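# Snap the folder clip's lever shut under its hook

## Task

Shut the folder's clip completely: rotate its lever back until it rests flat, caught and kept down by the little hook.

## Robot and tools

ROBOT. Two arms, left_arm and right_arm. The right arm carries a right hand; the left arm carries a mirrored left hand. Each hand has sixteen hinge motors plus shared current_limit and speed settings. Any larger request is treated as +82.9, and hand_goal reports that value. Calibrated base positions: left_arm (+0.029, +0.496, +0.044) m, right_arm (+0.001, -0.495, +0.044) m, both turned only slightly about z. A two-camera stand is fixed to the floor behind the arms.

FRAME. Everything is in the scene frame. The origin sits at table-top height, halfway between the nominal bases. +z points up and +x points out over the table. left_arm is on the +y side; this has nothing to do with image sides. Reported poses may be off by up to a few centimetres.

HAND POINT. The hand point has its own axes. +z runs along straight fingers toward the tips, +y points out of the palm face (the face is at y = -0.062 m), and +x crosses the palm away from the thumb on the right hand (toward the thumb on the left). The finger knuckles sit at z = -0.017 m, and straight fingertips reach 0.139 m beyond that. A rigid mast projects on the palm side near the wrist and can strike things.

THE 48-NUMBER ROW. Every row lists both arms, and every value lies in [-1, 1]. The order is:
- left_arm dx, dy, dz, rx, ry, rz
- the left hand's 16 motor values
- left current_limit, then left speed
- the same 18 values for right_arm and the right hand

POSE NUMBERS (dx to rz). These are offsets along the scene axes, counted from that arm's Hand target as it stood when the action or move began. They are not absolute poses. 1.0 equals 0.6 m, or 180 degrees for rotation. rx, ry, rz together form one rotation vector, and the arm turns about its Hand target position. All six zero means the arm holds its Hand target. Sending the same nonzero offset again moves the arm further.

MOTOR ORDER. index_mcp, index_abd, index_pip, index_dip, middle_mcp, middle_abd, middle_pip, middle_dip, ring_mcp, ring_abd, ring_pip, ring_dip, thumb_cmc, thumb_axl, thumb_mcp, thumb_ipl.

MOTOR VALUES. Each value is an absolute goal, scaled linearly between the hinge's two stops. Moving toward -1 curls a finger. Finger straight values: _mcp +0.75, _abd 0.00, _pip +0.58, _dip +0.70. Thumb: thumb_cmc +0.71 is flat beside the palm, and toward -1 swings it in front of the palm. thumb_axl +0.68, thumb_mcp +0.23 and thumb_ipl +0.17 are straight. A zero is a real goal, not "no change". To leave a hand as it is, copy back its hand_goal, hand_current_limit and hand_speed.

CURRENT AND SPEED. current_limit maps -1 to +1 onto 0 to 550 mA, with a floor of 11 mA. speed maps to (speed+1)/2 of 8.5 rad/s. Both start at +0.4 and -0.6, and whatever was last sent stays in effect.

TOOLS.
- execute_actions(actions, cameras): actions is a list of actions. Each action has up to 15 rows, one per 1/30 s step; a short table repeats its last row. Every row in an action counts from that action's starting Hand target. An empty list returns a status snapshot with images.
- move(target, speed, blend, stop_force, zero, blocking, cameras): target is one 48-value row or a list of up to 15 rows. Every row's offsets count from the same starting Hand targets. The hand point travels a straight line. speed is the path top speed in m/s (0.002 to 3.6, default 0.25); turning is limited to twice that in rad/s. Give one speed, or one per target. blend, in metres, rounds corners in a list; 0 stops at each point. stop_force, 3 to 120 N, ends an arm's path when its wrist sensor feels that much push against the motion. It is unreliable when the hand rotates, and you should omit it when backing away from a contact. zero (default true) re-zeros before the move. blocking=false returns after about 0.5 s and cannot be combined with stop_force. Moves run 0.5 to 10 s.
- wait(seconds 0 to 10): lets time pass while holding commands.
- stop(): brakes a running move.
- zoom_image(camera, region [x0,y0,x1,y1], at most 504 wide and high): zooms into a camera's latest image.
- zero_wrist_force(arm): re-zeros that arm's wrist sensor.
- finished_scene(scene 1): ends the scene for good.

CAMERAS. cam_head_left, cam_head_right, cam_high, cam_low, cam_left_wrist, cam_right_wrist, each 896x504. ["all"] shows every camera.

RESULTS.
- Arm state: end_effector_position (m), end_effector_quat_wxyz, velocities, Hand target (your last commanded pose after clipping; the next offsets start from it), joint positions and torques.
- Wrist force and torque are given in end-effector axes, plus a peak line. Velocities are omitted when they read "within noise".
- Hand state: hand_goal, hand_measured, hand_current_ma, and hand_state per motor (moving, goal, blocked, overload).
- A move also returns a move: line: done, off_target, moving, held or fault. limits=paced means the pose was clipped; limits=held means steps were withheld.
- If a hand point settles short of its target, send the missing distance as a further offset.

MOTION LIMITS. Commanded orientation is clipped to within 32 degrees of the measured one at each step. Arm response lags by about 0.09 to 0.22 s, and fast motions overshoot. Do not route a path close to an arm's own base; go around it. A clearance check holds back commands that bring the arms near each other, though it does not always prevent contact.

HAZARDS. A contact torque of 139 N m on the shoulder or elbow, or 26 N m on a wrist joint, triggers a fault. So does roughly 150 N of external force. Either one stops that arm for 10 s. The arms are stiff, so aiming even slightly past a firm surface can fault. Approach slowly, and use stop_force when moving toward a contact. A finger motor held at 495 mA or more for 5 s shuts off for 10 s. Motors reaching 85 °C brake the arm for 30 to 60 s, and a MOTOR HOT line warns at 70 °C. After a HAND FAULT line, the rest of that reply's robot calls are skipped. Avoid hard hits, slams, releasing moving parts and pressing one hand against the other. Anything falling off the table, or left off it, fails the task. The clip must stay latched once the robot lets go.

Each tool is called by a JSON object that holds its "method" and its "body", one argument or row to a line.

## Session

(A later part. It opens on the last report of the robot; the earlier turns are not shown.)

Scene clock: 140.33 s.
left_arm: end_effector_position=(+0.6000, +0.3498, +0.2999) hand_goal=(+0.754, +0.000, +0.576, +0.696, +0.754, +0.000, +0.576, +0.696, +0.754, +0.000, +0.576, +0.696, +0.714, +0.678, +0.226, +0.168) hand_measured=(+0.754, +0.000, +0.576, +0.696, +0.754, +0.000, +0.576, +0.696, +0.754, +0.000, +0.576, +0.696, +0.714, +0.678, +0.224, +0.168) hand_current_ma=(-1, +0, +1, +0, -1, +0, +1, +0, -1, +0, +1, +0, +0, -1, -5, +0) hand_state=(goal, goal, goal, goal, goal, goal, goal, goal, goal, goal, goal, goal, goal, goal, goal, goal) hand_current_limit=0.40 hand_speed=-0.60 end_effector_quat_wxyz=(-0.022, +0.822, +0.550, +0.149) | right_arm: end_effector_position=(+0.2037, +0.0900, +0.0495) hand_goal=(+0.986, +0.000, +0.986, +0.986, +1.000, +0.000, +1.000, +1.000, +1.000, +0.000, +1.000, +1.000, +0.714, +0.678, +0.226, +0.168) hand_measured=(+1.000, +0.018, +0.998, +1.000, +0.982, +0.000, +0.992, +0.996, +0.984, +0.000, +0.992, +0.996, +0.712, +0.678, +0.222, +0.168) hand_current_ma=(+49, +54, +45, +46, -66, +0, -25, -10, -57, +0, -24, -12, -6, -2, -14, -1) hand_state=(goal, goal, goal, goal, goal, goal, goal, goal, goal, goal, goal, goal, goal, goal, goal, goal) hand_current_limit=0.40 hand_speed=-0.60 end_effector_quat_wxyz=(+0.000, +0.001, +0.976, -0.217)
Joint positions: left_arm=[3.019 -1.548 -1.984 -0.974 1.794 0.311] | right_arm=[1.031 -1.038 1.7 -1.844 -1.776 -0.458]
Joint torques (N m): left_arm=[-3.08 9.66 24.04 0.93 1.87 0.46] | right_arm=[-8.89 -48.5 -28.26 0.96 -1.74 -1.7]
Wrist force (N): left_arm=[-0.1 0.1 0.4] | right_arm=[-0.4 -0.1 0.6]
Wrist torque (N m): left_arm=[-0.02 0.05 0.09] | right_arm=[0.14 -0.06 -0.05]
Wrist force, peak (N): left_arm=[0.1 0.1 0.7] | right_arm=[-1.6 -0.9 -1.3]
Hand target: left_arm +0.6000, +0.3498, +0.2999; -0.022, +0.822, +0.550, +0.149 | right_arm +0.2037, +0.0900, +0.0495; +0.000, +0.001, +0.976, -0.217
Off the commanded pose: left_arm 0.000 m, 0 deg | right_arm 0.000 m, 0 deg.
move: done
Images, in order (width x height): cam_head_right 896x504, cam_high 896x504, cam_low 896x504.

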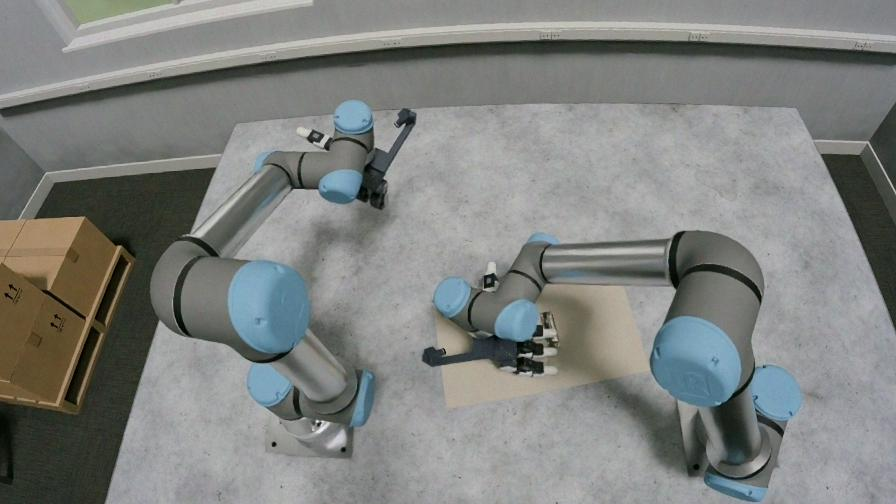

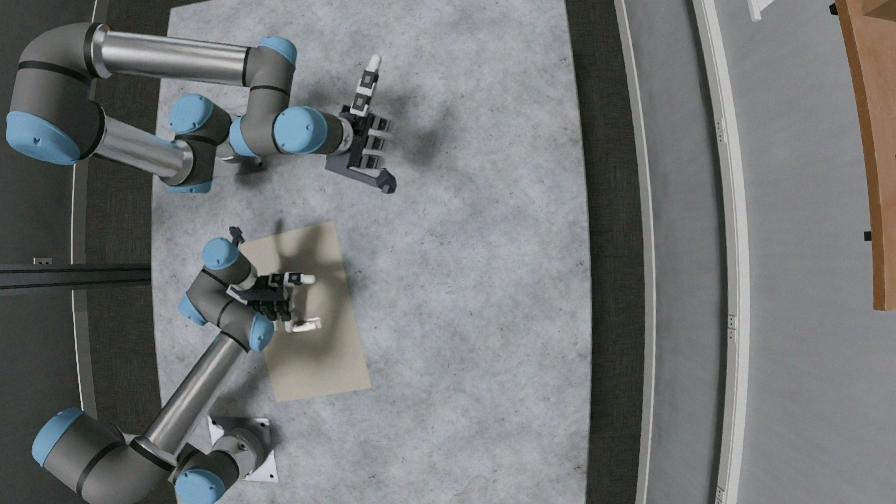

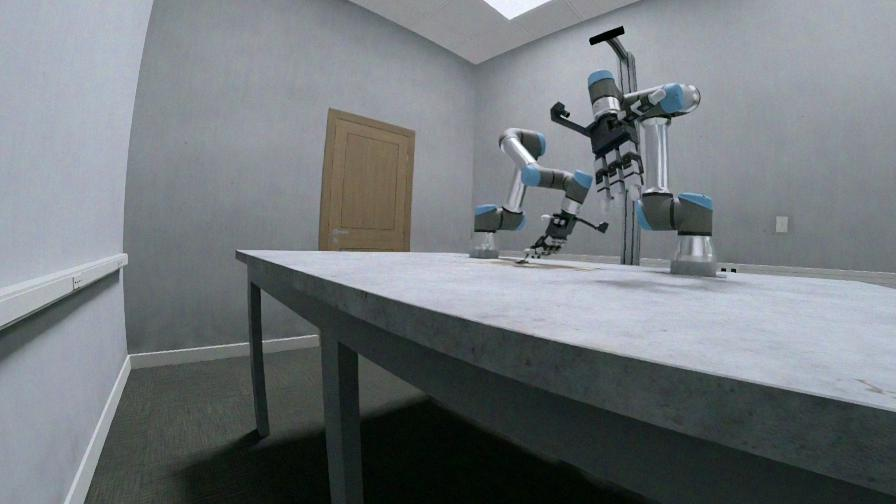

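{"method": "move", "body": {
  "target": [
    [0,0,0,0,0,0,0.754,0,0.576,0.696,0.754,0,0.576,0.696,0.754,0,0.576,0.696,0.714,0.678,0.226,0.168,0.4,-0.6,-0.01,-0.0008,-0.0188,0,0,0,0.986,0,0.986,0.986,1.0,0,1.0,1.0,1.0,0,1.0,1.0,0.714,0.678,0.226,0.168,0.4,-0.6],
    [0,0,0,0,0,0,0.754,0,0.576,0.696,0.754,0,0.576,0.696,0.754,0,0.576,0.696,0.714,0.678,0.226,0.168,0.4,-0.6,-0.0167,-0.0017,-0.0383,0,0,0,0.986,0,0.986,0.986,1.0,0,1.0,1.0,1.0,0,1.0,1.0,0.714,0.678,0.226,0.168,0.4,-0.6],
    [0,0,0,0,0,0,0.754,0,0.576,0.696,0.754,0,0.576,0.696,0.754,0,0.576,0.696,0.714,0.678,0.226,0.168,0.4,-0.6,-0.0175,-0.0017,-0.055,0,0,0,0.986,0,0.986,0.986,1.0,0,1.0,1.0,1.0,0,1.0,1.0,0.714,0.678,0.226,0.168,0.4,-0.6]
  ],
  "speed": 0.025,
  "blend": 0.003,
  "stop_force": 20,
  "cameras": ["cam_low", "cam_high", "cam_head_right"]
}}

{"method": "zoom_image", "body": {
  "camera": "cam_low",
  "region": [490, 220, 560, 280]
}}

{"method": "zoom_image", "body": {
  "camera": "cam_high",
  "region": [270, 280, 350, 350]
}}

{"method": "zoom_image", "body": {
  "camera": "cam_head_right",
  "region": [500, 290, 580, 370]
}}

Scene clock: 145.03 s.
left_arm: end_effector_position=(+0.6000, +0.3498, +0.2999) hand_goal=(+0.754, +0.000, +0.576, +0.696, +0.754, +0.000, +0.576, +0.696, +0.754, +0.000, +0.576, +0.696, +0.714, +0.678, +0.226, +0.168) hand_measured=(+0.754, +0.000, +0.576, +0.696, +0.754, +0.000, +0.576, +0.696, +0.754, +0.000, +0.576, +0.696, +0.714, +0.678, +0.224, +0.168) hand_current_ma=(-1, +0, +1, +0, -1, +0, +1, +0, -1, +0, +1, +0, +0, -1, -5, +0) hand_state=(goal, goal, goal, goal, goal, goal, goal, goal, goal, goal, goal, goal, goal, goal, goal, goal) hand_current_limit=0.40 hand_speed=-0.60 end_effector_quat_wxyz=(-0.022, +0.822, +0.550, +0.149) | right_arm: end_effector_position=(+0.1935, +0.0890, +0.0223) hand_goal=(+0.986, +0.000, +0.986, +0.986, +1.000, +0.000, +1.000, +1.000, +1.000, +0.000, +1.000, +1.000, +0.714, +0.678, +0.226, +0.168) hand_measured=(+1.002, +0.042, +1.002, +1.000, +0.984, +0.000, +0.992, +0.996, +0.986, +0.000, +0.992, +0.996, +0.712, +0.678, +0.222, +0.168) hand_current_ma=(+63, +140, +56, +52, -64, +0, -24, -10, -55, +0, -23, -12, -6, -2, -14, -1) hand_state=(goal, blocked, goal, goal, goal, goal, goal, goal, goal, goal, goal, goal, goal, goal, goal, goal) hand_current_limit=0.40 hand_speed=-0.60 end_effector_quat_wxyz=(+0.000, +0.001, +0.976, -0.217)
Joint positions: left_arm=[3.019 -1.548 -1.984 -0.974 1.794 0.311] | right_arm=[1.045 -1.003 1.73 -1.906 -1.77 -0.445]
Joint torques (N m): left_arm=[-2.64 10.6 23.83 0.92 1.81 0.49] | right_arm=[-9.88 -27.23 -19.53 -3.43 3.03 -1.6]
Wrist force (N): left_arm=[0.0 -0.1 0.4] | right_arm=[-1.6 -3.5 -18.9]
Wrist torque (N m): left_arm=[-0.05 0.03 0.11] | right_arm=[3.31 -0.59 -0.13]
Wrist force, peak (N): left_arm=[0.0 0.2 0.7] | right_arm=[-0.6 -6.0 -31.7]
Hand target: left_arm +0.6000, +0.3498, +0.2999; -0.022, +0.822, +0.550, +0.149 | right_arm +0.1935, +0.0890, +0.0223; +0.000, +0.001, +0.976, -0.217 (not the last commanded pose)
Off the commanded pose: left_arm 0.000 m, 0 deg | right_arm 0.006 m, 0 deg.
move: contact (right_arm); path passed 2 of 3 targets
Images, in order (width x height): cam_head_right 896x504, cam_high 896x504, cam_low 896x504.

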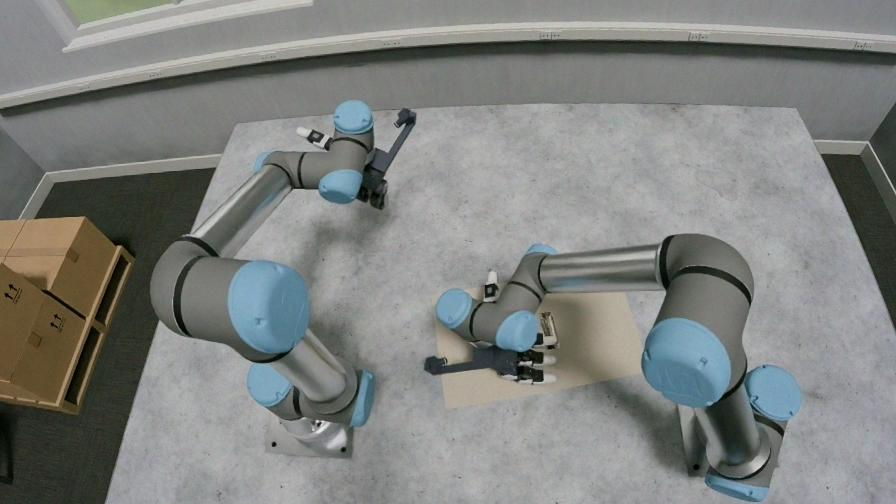

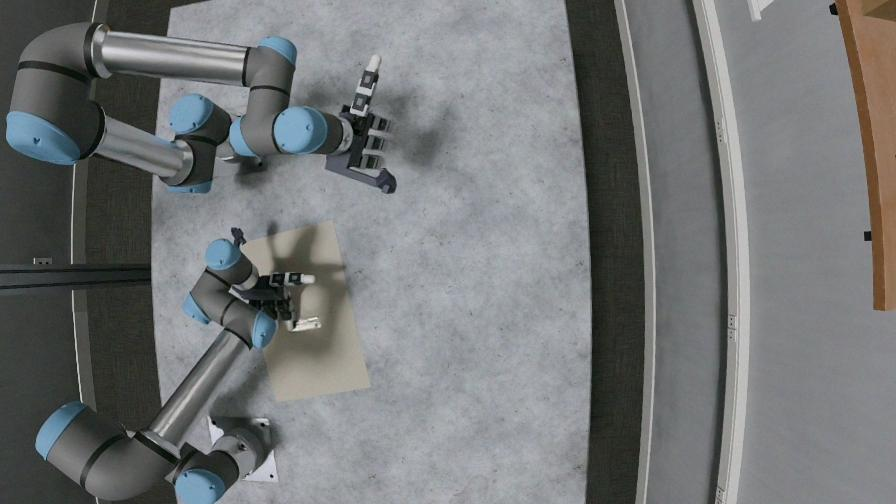

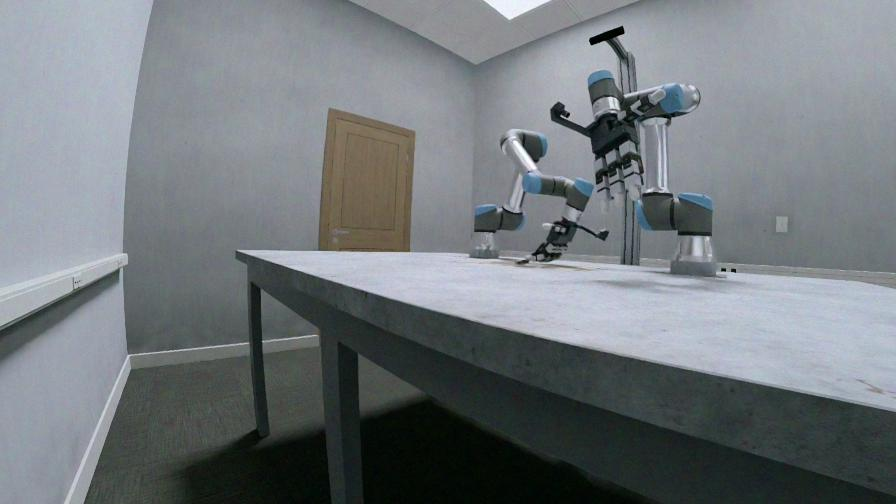

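Scaled by 7.200 from the camera's 896x504 image, which has a finer 1280x720 frame.

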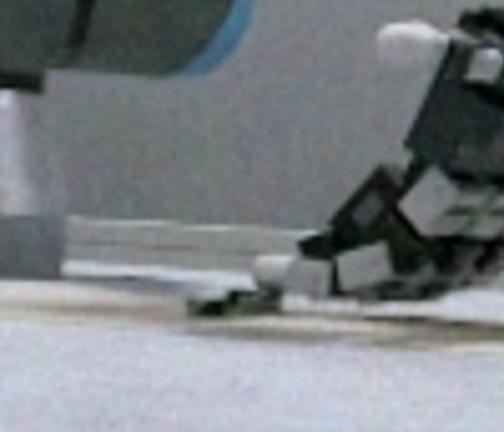

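Scaled by 6.300 from the camera's 896x504 image, which has a finer 1280x720 frame.

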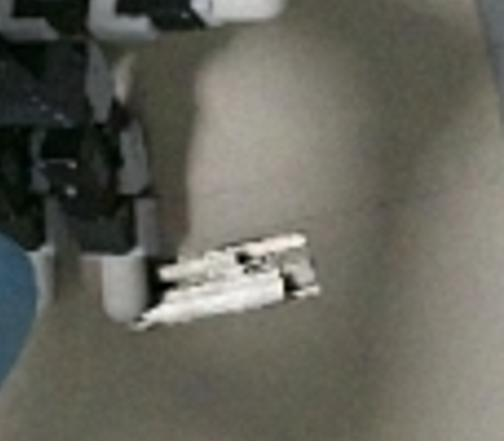

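Scaled by 6.300 from the camera's 896x504 image, which has a finer 1280x720 frame.

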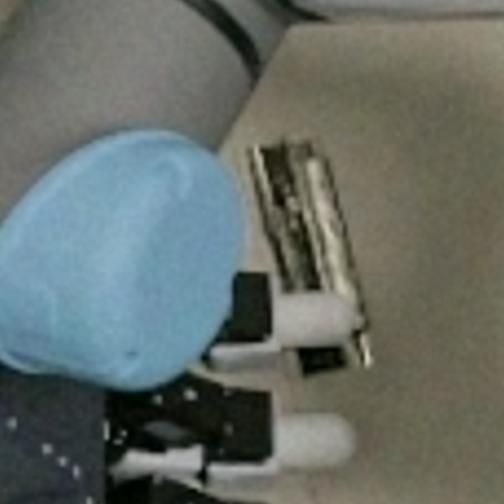

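{"method": "move", "body": {
  "target": [
    [0,0,0,0,0,0,0.754,0,0.576,0.696,0.754,0,0.576,0.696,0.754,0,0.576,0.696,0.714,0.678,0.226,0.168,0.4,-0.6,0,0,-0.0133,0,0,0,0.986,0,0.986,0.986,1.0,0,1.0,1.0,1.0,0,1.0,1.0,0.714,0.678,0.226,0.168,0.4,-0.6]
  ],
  "speed": 0.01,
  "stop_force": 20,
  "cameras": ["cam_low", "cam_high"]
}}

{"method": "zoom_image", "body": {
  "camera": "cam_low",
  "region": [490, 220, 560, 280]
}}

{"method": "zoom_image", "body": {
  "camera": "cam_high",
  "region": [270, 280, 350, 350]
}}

Scene clock: 147.03 s.
left_arm: end_effector_position=(+0.6000, +0.3498, +0.2999) hand_goal=(+0.754, +0.000, +0.576, +0.696, +0.754, +0.000, +0.576, +0.696, +0.754, +0.000, +0.576, +0.696, +0.714, +0.678, +0.226, +0.168) hand_measured=(+0.754, +0.000, +0.576, +0.696, +0.754, +0.000, +0.576, +0.696, +0.754, +0.000, +0.576, +0.696, +0.714, +0.678, +0.224, +0.168) hand_current_ma=(-1, +0, +1, +0, -1, +0, +1, +0, -1, +0, +1, +0, +0, -1, -5, +0) hand_state=(goal, goal, goal, goal, goal, goal, goal, goal, goal, goal, goal, goal, goal, goal, goal, goal) hand_current_limit=0.40 hand_speed=-0.60 end_effector_quat_wxyz=(-0.022, +0.822, +0.550, +0.149) | right_arm: end_effector_position=(+0.1936, +0.0892, +0.0209) hand_goal=(+0.986, +0.000, +0.986, +0.986, +1.000, +0.000, +1.000, +1.000, +1.000, +0.000, +1.000, +1.000, +0.714, +0.678, +0.226, +0.168) hand_measured=(+1.006, +0.040, +1.004, +1.002, +0.984, +0.000, +0.992, +0.996, +0.986, +0.000, +0.992, +0.996, +0.712, +0.678, +0.222, +0.168) hand_current_ma=(+74, +136, +62, +54, -64, +0, -24, -10, -55, +0, -23, -12, -6, -2, -14, -1) hand_state=(goal, blocked, goal, goal, goal, goal, goal, goal, goal, goal, goal, goal, goal, goal, goal, goal) hand_current_limit=0.40 hand_speed=-0.60 end_effector_quat_wxyz=(+0.000, +0.001, +0.976, -0.217)
Joint positions: left_arm=[3.019 -1.548 -1.984 -0.974 1.794 0.311] | right_arm=[1.045 -1.001 1.731 -1.91 -1.77 -0.445]
Joint torques (N m): left_arm=[-2.06 10.88 24.73 0.93 1.79 0.54] | right_arm=[-9.36 -29.91 -12.88 1.21 3.85 -1.72]
Wrist force (N): left_arm=[0.2 0.0 0.3] | right_arm=[-0.3 -7.7 -38.7]
Wrist torque (N m): left_arm=[-0.02 0.00 0.12] | right_arm=[6.54 -1.00 0.15]
Wrist force, peak (N): left_arm=[0.1 0.2 0.6] | right_arm=[0.1 -7.7 -44.3]
Hand target: left_arm +0.6000, +0.3498, +0.2999; -0.022, +0.822, +0.550, +0.149 | right_arm +0.1936, +0.0892, +0.0209; +0.000, +0.001, +0.976, -0.217 (not the last commanded pose)
Off the commanded pose: left_arm 0.000 m, 0 deg | right_arm 0.007 m, 0 deg.
move: contact (right_arm)
Images, in order (width x height): cam_high 896x504, cam_low 896x504.

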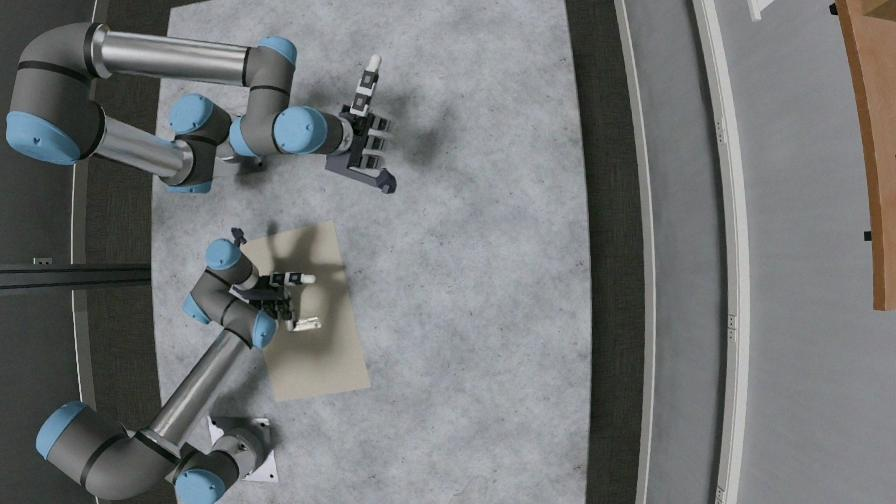

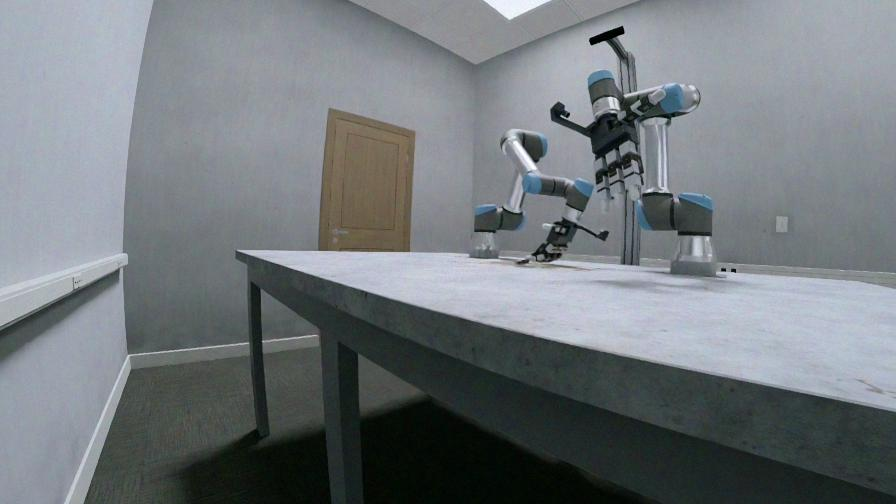

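Scaled by 7.200 from the camera's 896x504 image, which has a finer 1280x720 frame.

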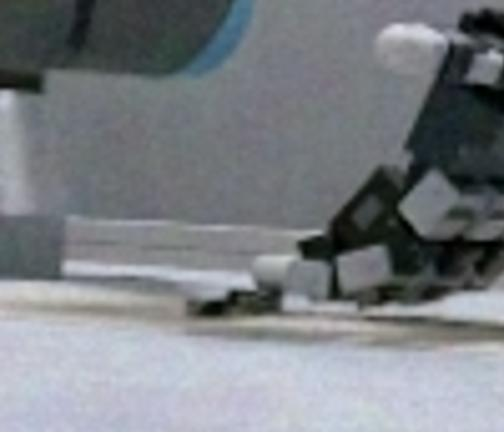

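Scaled by 6.300 from the camera's 896x504 image, which has a finer 1280x720 frame.

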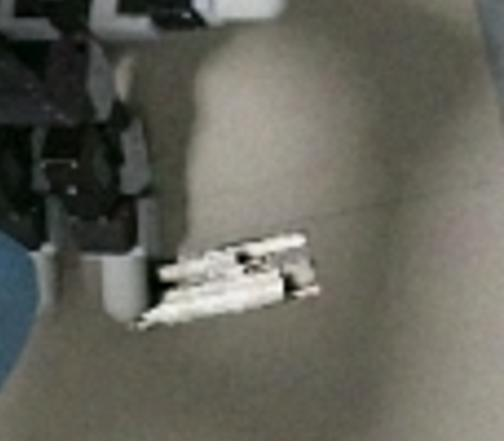

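{"method": "move", "body": {
  "target": [
    [0,0,0,0,0,0,0.754,0,0.576,0.696,0.754,0,0.576,0.696,0.754,0,0.576,0.696,0.714,0.678,0.226,0.168,0.4,-0.6,0,0,0.06,0,0,0,0.986,0,0.986,0.986,1.0,0,1.0,1.0,1.0,0,1.0,1.0,0.714,0.678,0.226,0.168,0.4,-0.6]
  ],
  "speed": 0.06,
  "cameras": ["cam_low", "cam_high", "cam_head_right"]
}}

{"method": "zoom_image", "body": {
  "camera": "cam_low",
  "region": [490, 220, 560, 280]
}}

{"method": "zoom_image", "body": {
  "camera": "cam_high",
  "region": [270, 280, 350, 350]
}}

{"method": "zoom_image", "body": {
  "camera": "cam_head_right",
  "region": [500, 290, 580, 370]
}}

Scene clock: 148.47 s.
left_arm: end_effector_position=(+0.6000, +0.3498, +0.2999) hand_goal=(+0.754, +0.000, +0.576, +0.696, +0.754, +0.000, +0.576, +0.696, +0.754, +0.000, +0.576, +0.696, +0.714, +0.678, +0.226, +0.168) hand_measured=(+0.754, +0.000, +0.576, +0.696, +0.754, +0.000, +0.576, +0.696, +0.754, +0.000, +0.576, +0.696, +0.714, +0.678, +0.224, +0.168) hand_current_ma=(-1, +0, +1, +0, -1, +0, +1, +0, -1, +0, +1, +0, +0, -1, -5, +0) hand_state=(goal, goal, goal, goal, goal, goal, goal, goal, goal, goal, goal, goal, goal, goal, goal, goal) hand_current_limit=0.40 hand_speed=-0.60 end_effector_quat_wxyz=(-0.022, +0.822, +0.550, +0.149) | right_arm: end_effector_position=(+0.1936, +0.0893, +0.0571) hand_goal=(+0.986, +0.000, +0.986, +0.986, +1.000, +0.000, +1.000, +1.000, +1.000, +0.000, +1.000, +1.000, +0.714, +0.678, +0.226, +0.168) hand_measured=(+0.980, +0.004, +0.986, +0.988, +0.984, +0.000, +0.992, +0.996, +0.986, +0.000, +0.992, +0.996, +0.712, +0.678, +0.222, +0.168) hand_current_ma=(-20, +9, +0, +8, -64, +0, -24, -10, -55, +0, -23, -12, -7, -2, -14, -1) hand_state=(goal, goal, goal, goal, goal, goal, goal, goal, goal, goal, goal, goal, goal, goal, goal, goal) hand_current_limit=0.40 hand_speed=-0.60 end_effector_quat_wxyz=(+0.000, +0.001, +0.976, -0.217)
Joint positions: left_arm=[3.019 -1.548 -1.984 -0.974 1.794 0.311] | right_arm=[1.045 -1.056 1.706 -1.83 -1.77 -0.445]
Joint torques (N m): left_arm=[-1.33 9.85 24.25 0.69 1.77 0.6] | right_arm=[-2.83 -31.51 -8.73 -3.78 -2.02 -1.25]
Wrist force (N): left_arm=[-0.2 0.2 0.4] | right_arm=[-0.5 1.9 1.0]
Wrist torque (N m): left_arm=[-0.03 0.06 0.08] | right_arm=[0.12 0.06 -0.04]
Wrist force, peak (N): left_arm=[0.1 0.1 0.6] | right_arm=[-0.2 -7.7 -38.9]
Hand target: left_arm +0.6000, +0.3498, +0.2999; -0.022, +0.822, +0.550, +0.149 | right_arm +0.1936, +0.0892, +0.0569; +0.000, +0.001, +0.976, -0.217
Off the commanded pose: left_arm 0.000 m, 0 deg | right_arm 0.000 m, 0 deg.
move: done
Images, in order (width x height): cam_head_right 896x504, cam_high 896x504, cam_low 896x504.

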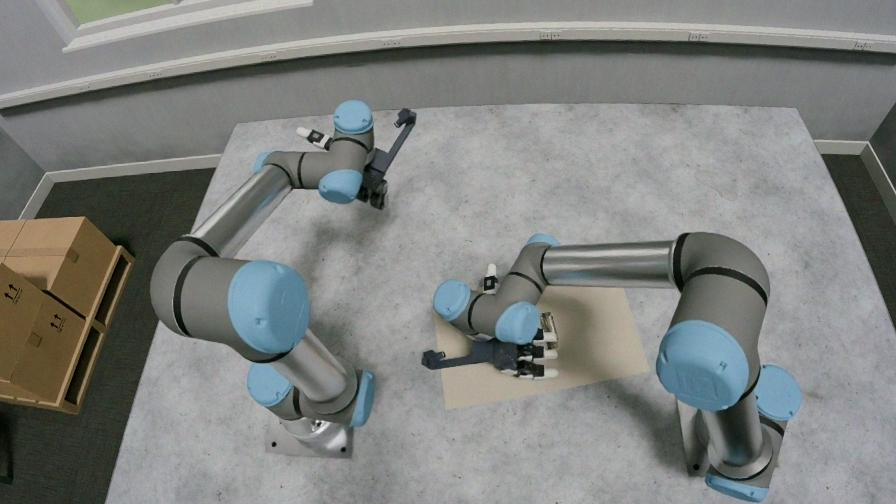

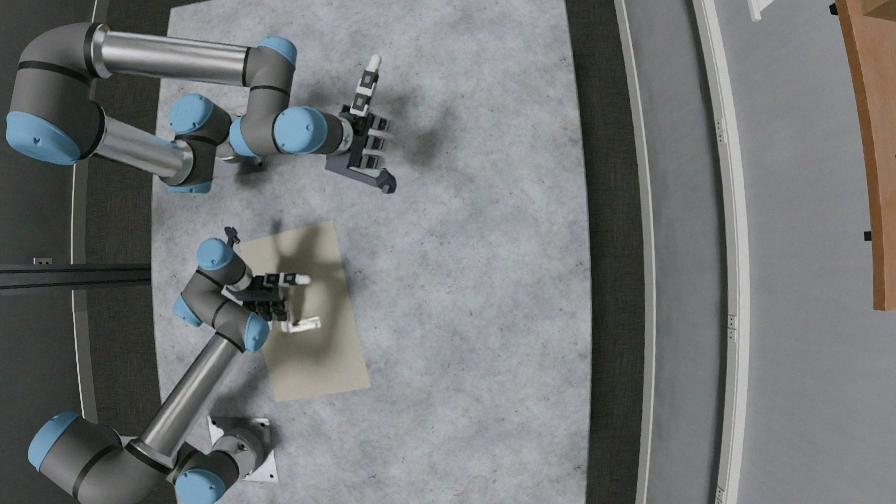

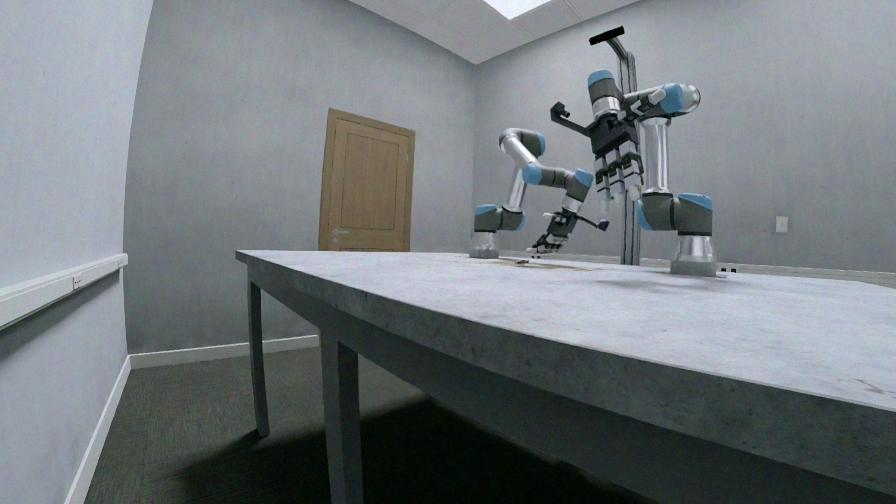

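Scaled by 7.200 from the camera's 896x504 image, which has a finer 1280x720 frame.

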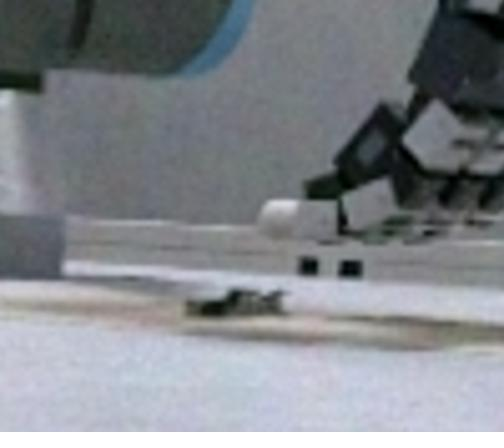

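Scaled by 6.300 from the camera's 896x504 image, which has a finer 1280x720 frame.

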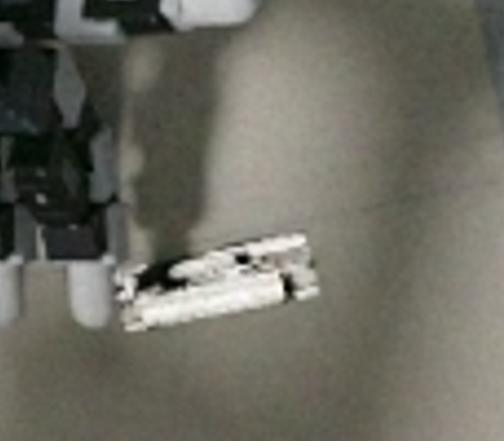

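Scaled by 6.300 from the camera's 896x504 image, which has a finer 1280x720 frame.

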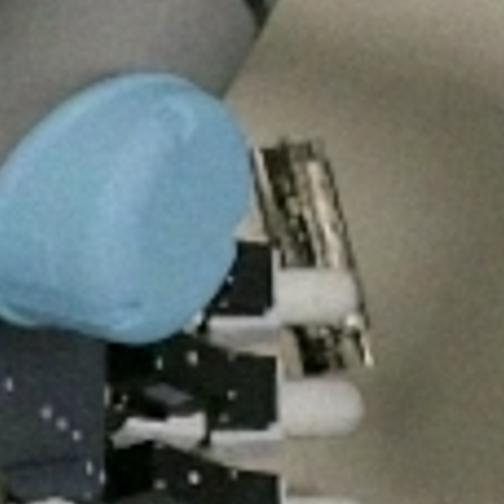

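{"method": "move", "body": {
  "target": [
    [0,0,0,0,0,0,0.754,0,0.576,0.696,0.754,0,0.576,0.696,0.754,0,0.576,0.696,0.714,0.678,0.226,0.168,0.4,-0.6,0.05,0.035,0.11,0,0,0,0.986,0,0.986,0.986,0.97,0,0.95,0.95,0.97,0,0.95,0.95,0.714,0.678,0.226,0.168,0.4,-0.6]
  ],
  "speed": 0.12,
  "cameras": ["cam_low", "cam_high", "cam_head_right", "cam_right_wrist"]
}}

{"method": "zoom_image", "body": {
  "camera": "cam_right_wrist",
  "region": [370, 80, 510, 200]
}}

{"method": "zoom_image", "body": {
  "camera": "cam_low",
  "region": [500, 240, 550, 280]
}}

{"method": "zoom_image", "body": {
  "camera": "cam_high",
  "region": [275, 290, 335, 345]
}}

{"method": "zoom_image", "body": {
  "camera": "cam_head_right",
  "region": [510, 300, 570, 360]
}}

Scene clock: 150.20 s.
left_arm: end_effector_position=(+0.6000, +0.3498, +0.2999) hand_goal=(+0.754, +0.000, +0.576, +0.696, +0.754, +0.000, +0.576, +0.696, +0.754, +0.000, +0.576, +0.696, +0.714, +0.678, +0.226, +0.168) hand_measured=(+0.754, +0.000, +0.576, +0.696, +0.754, +0.000, +0.576, +0.696, +0.754, +0.000, +0.576, +0.696, +0.714, +0.678, +0.224, +0.168) hand_current_ma=(-1, +0, +1, +0, -1, +0, +1, +0, -1, +0, +1, +0, +0, -1, -5, +0) hand_state=(goal, goal, goal, goal, goal, goal, goal, goal, goal, goal, goal, goal, goal, goal, goal, goal) hand_current_limit=0.40 hand_speed=-0.60 end_effector_quat_wxyz=(-0.022, +0.822, +0.550, +0.149) | right_arm: end_effector_position=(+0.2237, +0.1102, +0.1229) hand_goal=(+0.986, +0.000, +0.986, +0.986, +0.970, +0.000, +0.950, +0.950, +0.970, +0.000, +0.950, +0.950, +0.714, +0.678, +0.226, +0.168) hand_measured=(+0.980, +0.004, +0.986, +0.988, +0.964, +0.000, +0.950, +0.952, +0.964, +0.000, +0.950, +0.952, +0.712, +0.678, +0.222, +0.168) hand_current_ma=(-22, +9, +0, +8, -22, +0, +0, +6, -19, +0, +0, +8, -7, -2, -14, -1) hand_state=(goal, goal, goal, goal, goal, goal, goal, goal, goal, goal, goal, goal, goal, goal, goal, goal) hand_current_limit=0.40 hand_speed=-0.60 end_effector_quat_wxyz=(+0.000, +0.001, +0.976, -0.217)
Joint positions: left_arm=[3.019 -1.548 -1.984 -0.974 1.794 0.311] | right_arm=[1.019 -1.079 1.547 -1.653 -1.78 -0.47]
Joint torques (N m): left_arm=[-3.3 10.55 24.12 1.05 1.72 0.51] | right_arm=[8.38 -32.52 -21.76 -1.89 1.51 1.45]
Wrist force (N): left_arm=[-0.1 0.0 0.2] | right_arm=[0.0 1.6 0.9]
Wrist torque (N m): left_arm=[-0.02 0.03 0.10] | right_arm=[0.11 -0.02 0.09]
Wrist force, peak (N): left_arm=[-0.1 0.0 0.6] | right_arm=[0.2 2.0 2.7]
Hand target: left_arm +0.6000, +0.3498, +0.2999; -0.022, +0.822, +0.550, +0.149 | right_arm +0.2236, +0.1102, +0.1229; +0.000, +0.001, +0.976, -0.217
Off the commanded pose: left_arm 0.000 m, 0 deg | right_arm 0.000 m, 0 deg.
move: done
Images, in order (width x height): cam_head_right 896x504, cam_high 896x504, cam_low 896x504, cam_right_wrist 896x504.

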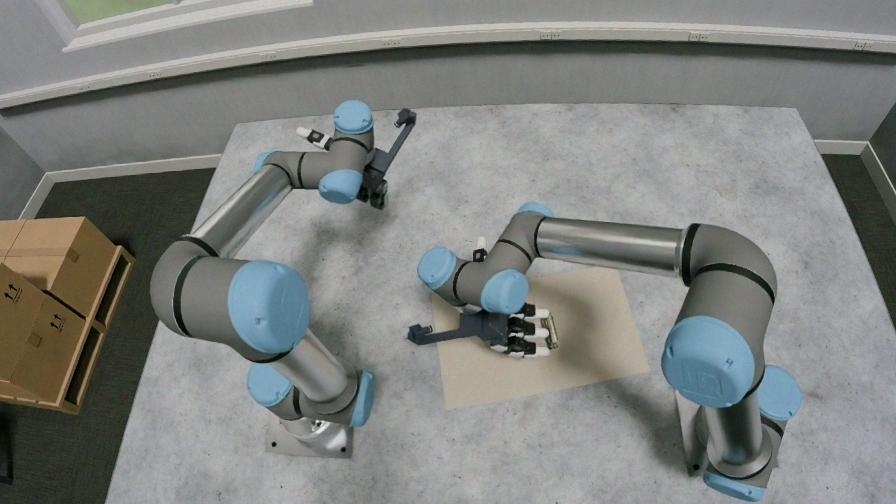

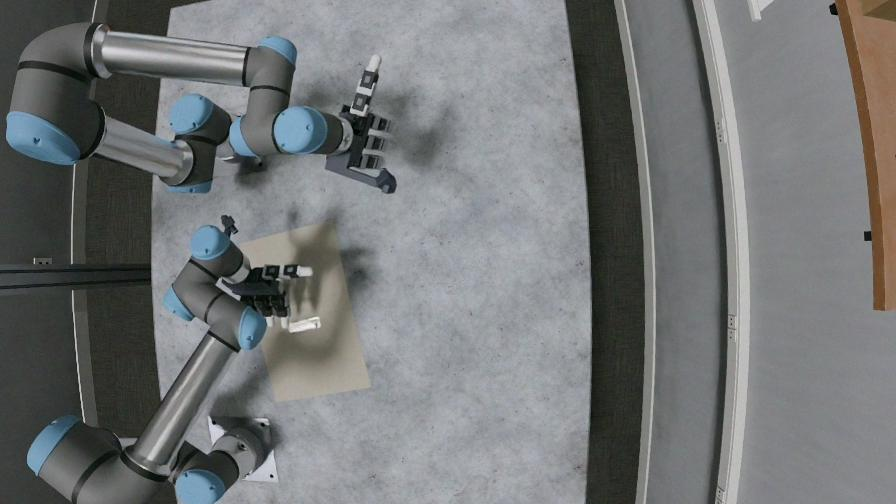

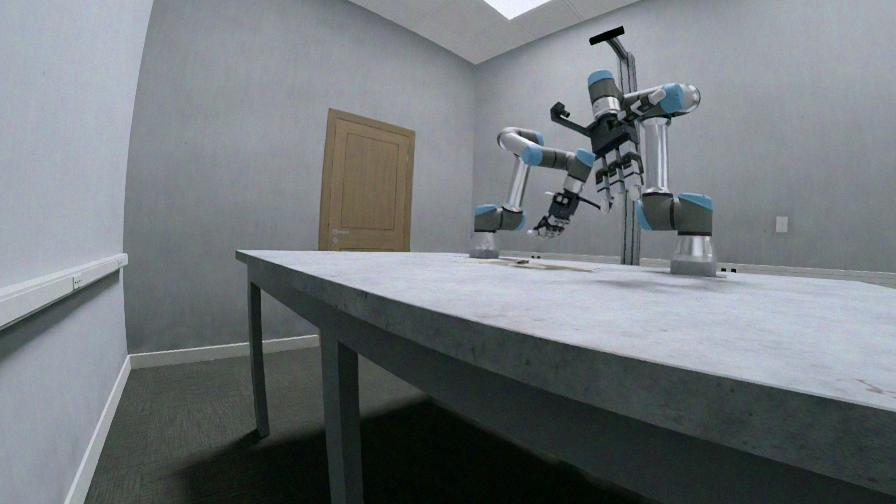

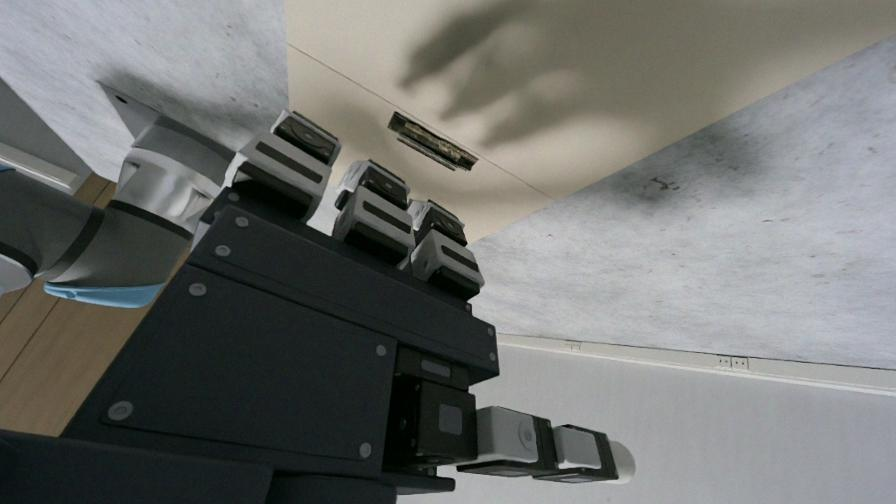

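Scaled by 3.600 from the camera's 896x504 image, which has a finer 1280x720 frame.

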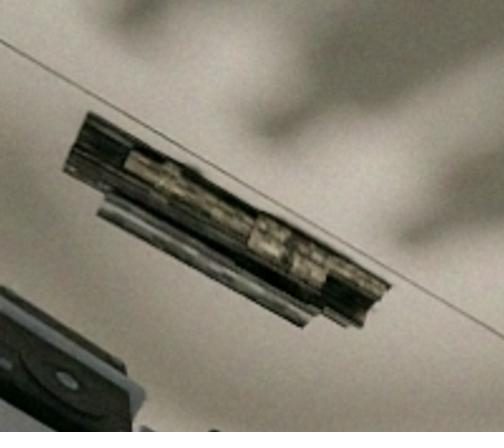

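Scaled by 10.080 from the camera's 896x504 image, which has a finer 1280x720 frame.

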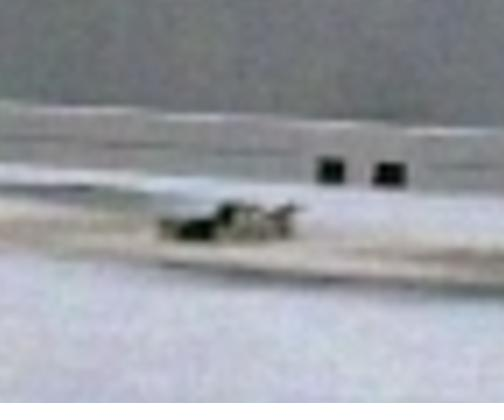

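Scaled by 8.400 from the camera's 896x504 image, which has a finer 1280x720 frame.

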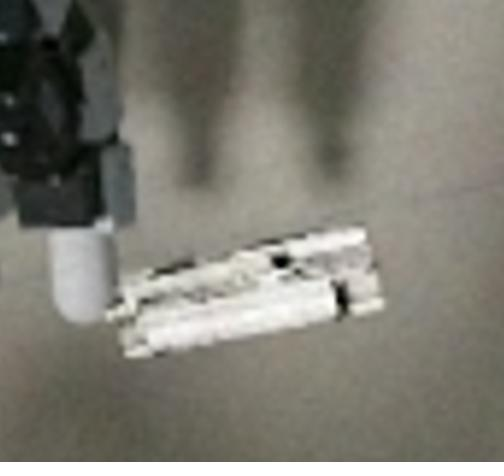

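Scaled by 8.400 from the camera's 896x504 image, which has a finer 1280x720 frame.

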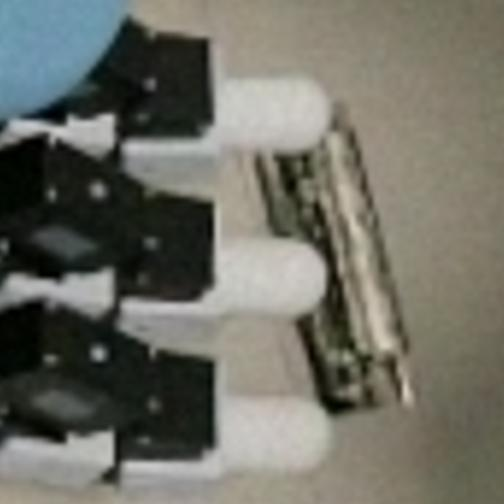

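{"method": "move", "body": {
  "target": [0,0,0,0,0,0,0.754,0,0.576,0.696,0.754,0,0.576,0.696,0.754,0,0.576,0.696,0.714,0.678,0.226,0.168,0.4,-0.6,-0.0727,-0.217,-0.08,0,0,0,0.986,0,0.986,0.986,0.97,0,0.95,0.95,0.97,0,0.95,0.95,0.714,0.678,0.226,0.168,0.4,-0.6],
  "speed": 0.15,
  "cameras": ["cam_low", "cam_right_wrist"]
}}

{"method": "zoom_image", "body": {
  "camera": "cam_right_wrist",
  "region": [460, 100, 620, 240]
}}

{"method": "zoom_image", "body": {
  "camera": "cam_low",
  "region": [500, 240, 550, 280]
}}

Scene clock: 152.93 s.
left_arm: end_effector_position=(+0.6000, +0.3498, +0.2999) hand_goal=(+0.754, +0.000, +0.576, +0.696, +0.754, +0.000, +0.576, +0.696, +0.754, +0.000, +0.576, +0.696, +0.714, +0.678, +0.226, +0.168) hand_measured=(+0.754, +0.000, +0.576, +0.696, +0.754, +0.000, +0.576, +0.696, +0.754, +0.000, +0.576, +0.696, +0.714, +0.678, +0.224, +0.168) hand_current_ma=(-1, +0, +1, +0, -1, +0, +1, +0, -1, +0, +1, +0, +0, -1, -5, +0) hand_state=(goal, goal, goal, goal, goal, goal, goal, goal, goal, goal, goal, goal, goal, goal, goal, goal) hand_current_limit=0.40 hand_speed=-0.60 end_effector_quat_wxyz=(-0.022, +0.822, +0.550, +0.149) | right_arm: end_effector_position=(+0.1801, -0.0199, +0.0750) hand_goal=(+0.986, +0.000, +0.986, +0.986, +0.970, +0.000, +0.950, +0.950, +0.970, +0.000, +0.950, +0.950, +0.714, +0.678, +0.226, +0.168) hand_measured=(+0.980, +0.004, +0.986, +0.988, +0.964, +0.000, +0.950, +0.952, +0.964, +0.000, +0.950, +0.952, +0.712, +0.678, +0.222, +0.168) hand_current_ma=(-22, +8, +0, +8, -22, +0, +0, +6, -19, +0, +0, +8, -7, -2, -14, -1) hand_state=(goal, goal, goal, goal, goal, goal, goal, goal, goal, goal, goal, goal, goal, goal, goal, goal) hand_current_limit=0.40 hand_speed=-0.60 end_effector_quat_wxyz=(+0.000, +0.001, +0.976, -0.217)
Joint positions: left_arm=[3.019 -1.548 -1.984 -0.974 1.794 0.311] | right_arm=[0.968 -1.295 2.02 -1.92 -1.799 -0.519]
Joint torques (N m): left_arm=[-2.99 9.84 25.53 0.86 1.71 0.68] | right_arm=[8.71 -28.99 -8.98 -0.77 1.76 1.54]
Wrist force (N): left_arm=[0.1 -0.1 0.5] | right_arm=[-0.1 2.3 1.1]
Wrist torque (N m): left_arm=[-0.06 0.02 0.12] | right_arm=[0.19 -0.01 0.06]
Wrist force, peak (N): left_arm=[-0.2 0.1 0.5] | right_arm=[-0.7 2.7 0.0]
Hand target: left_arm +0.6000, +0.3498, +0.2999; -0.022, +0.822, +0.550, +0.149 | right_arm +0.1800, -0.0200, +0.0749; +0.000, +0.001, +0.976, -0.217
Off the commanded pose: left_arm 0.000 m, 0 deg | right_arm 0.000 m, 0 deg.
move: done
Images, in order (width x height): cam_low 896x504, cam_right_wrist 896x504.

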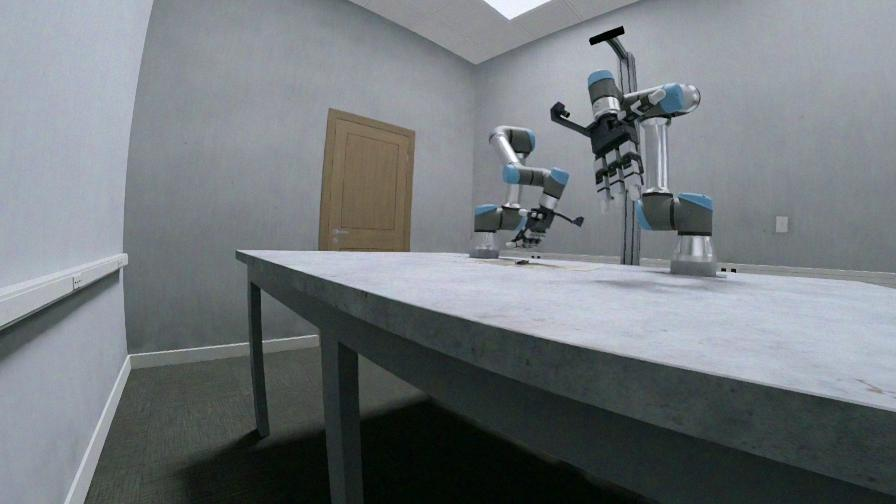

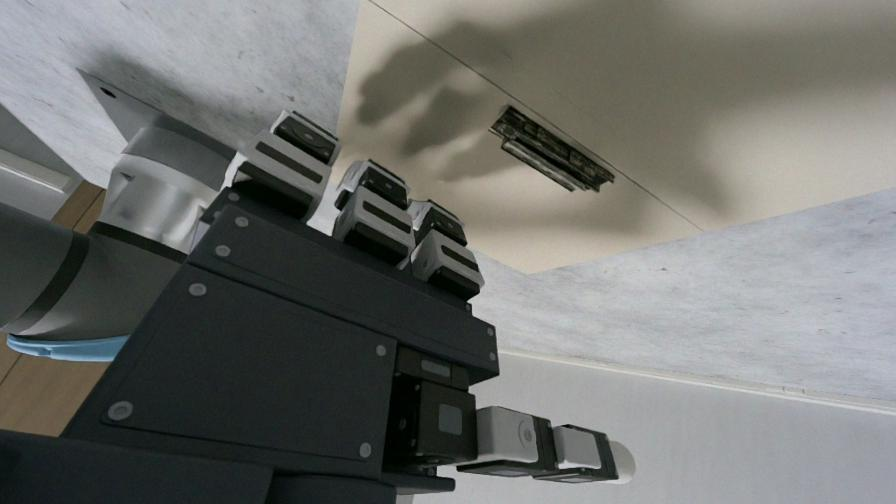

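Scaled by 3.150 from the camera's 896x504 image, which has a finer 1280x720 frame.

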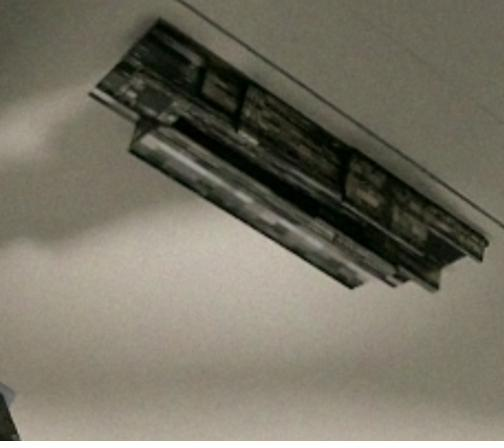

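Scaled by 10.080 from the camera's 896x504 image, which has a finer 1280x720 frame.

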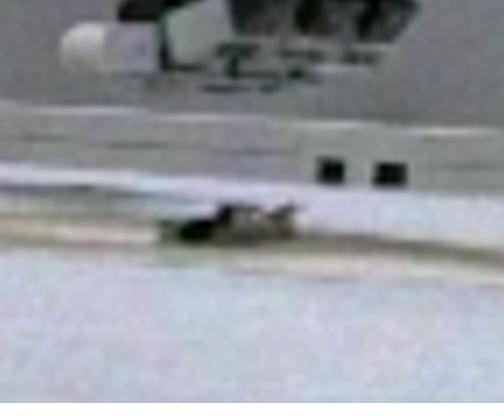

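{"method": "zoom_image", "body": {
  "camera": "cam_right_wrist",
  "region": [485, 98, 555, 158]
}}

{"method": "zoom_image", "body": {
  "camera": "cam_right_wrist",
  "region": [545, 130, 620, 195]
}}

Scaled by 7.200 from the camera's 896x504 image, which has a finer 1280x720 frame.

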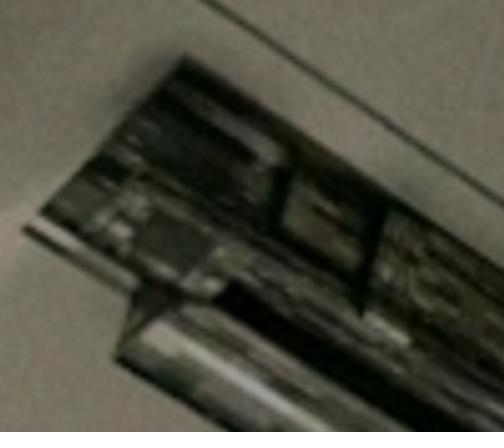

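Scaled by 6.720 from the camera's 896x504 image, which has a finer 1280x720 frame.

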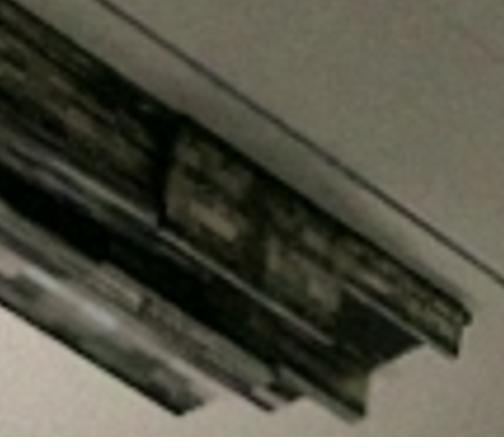

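{"method": "finished_scene", "body": {
  "scene": 1
}}

The scene is finished: the task was done.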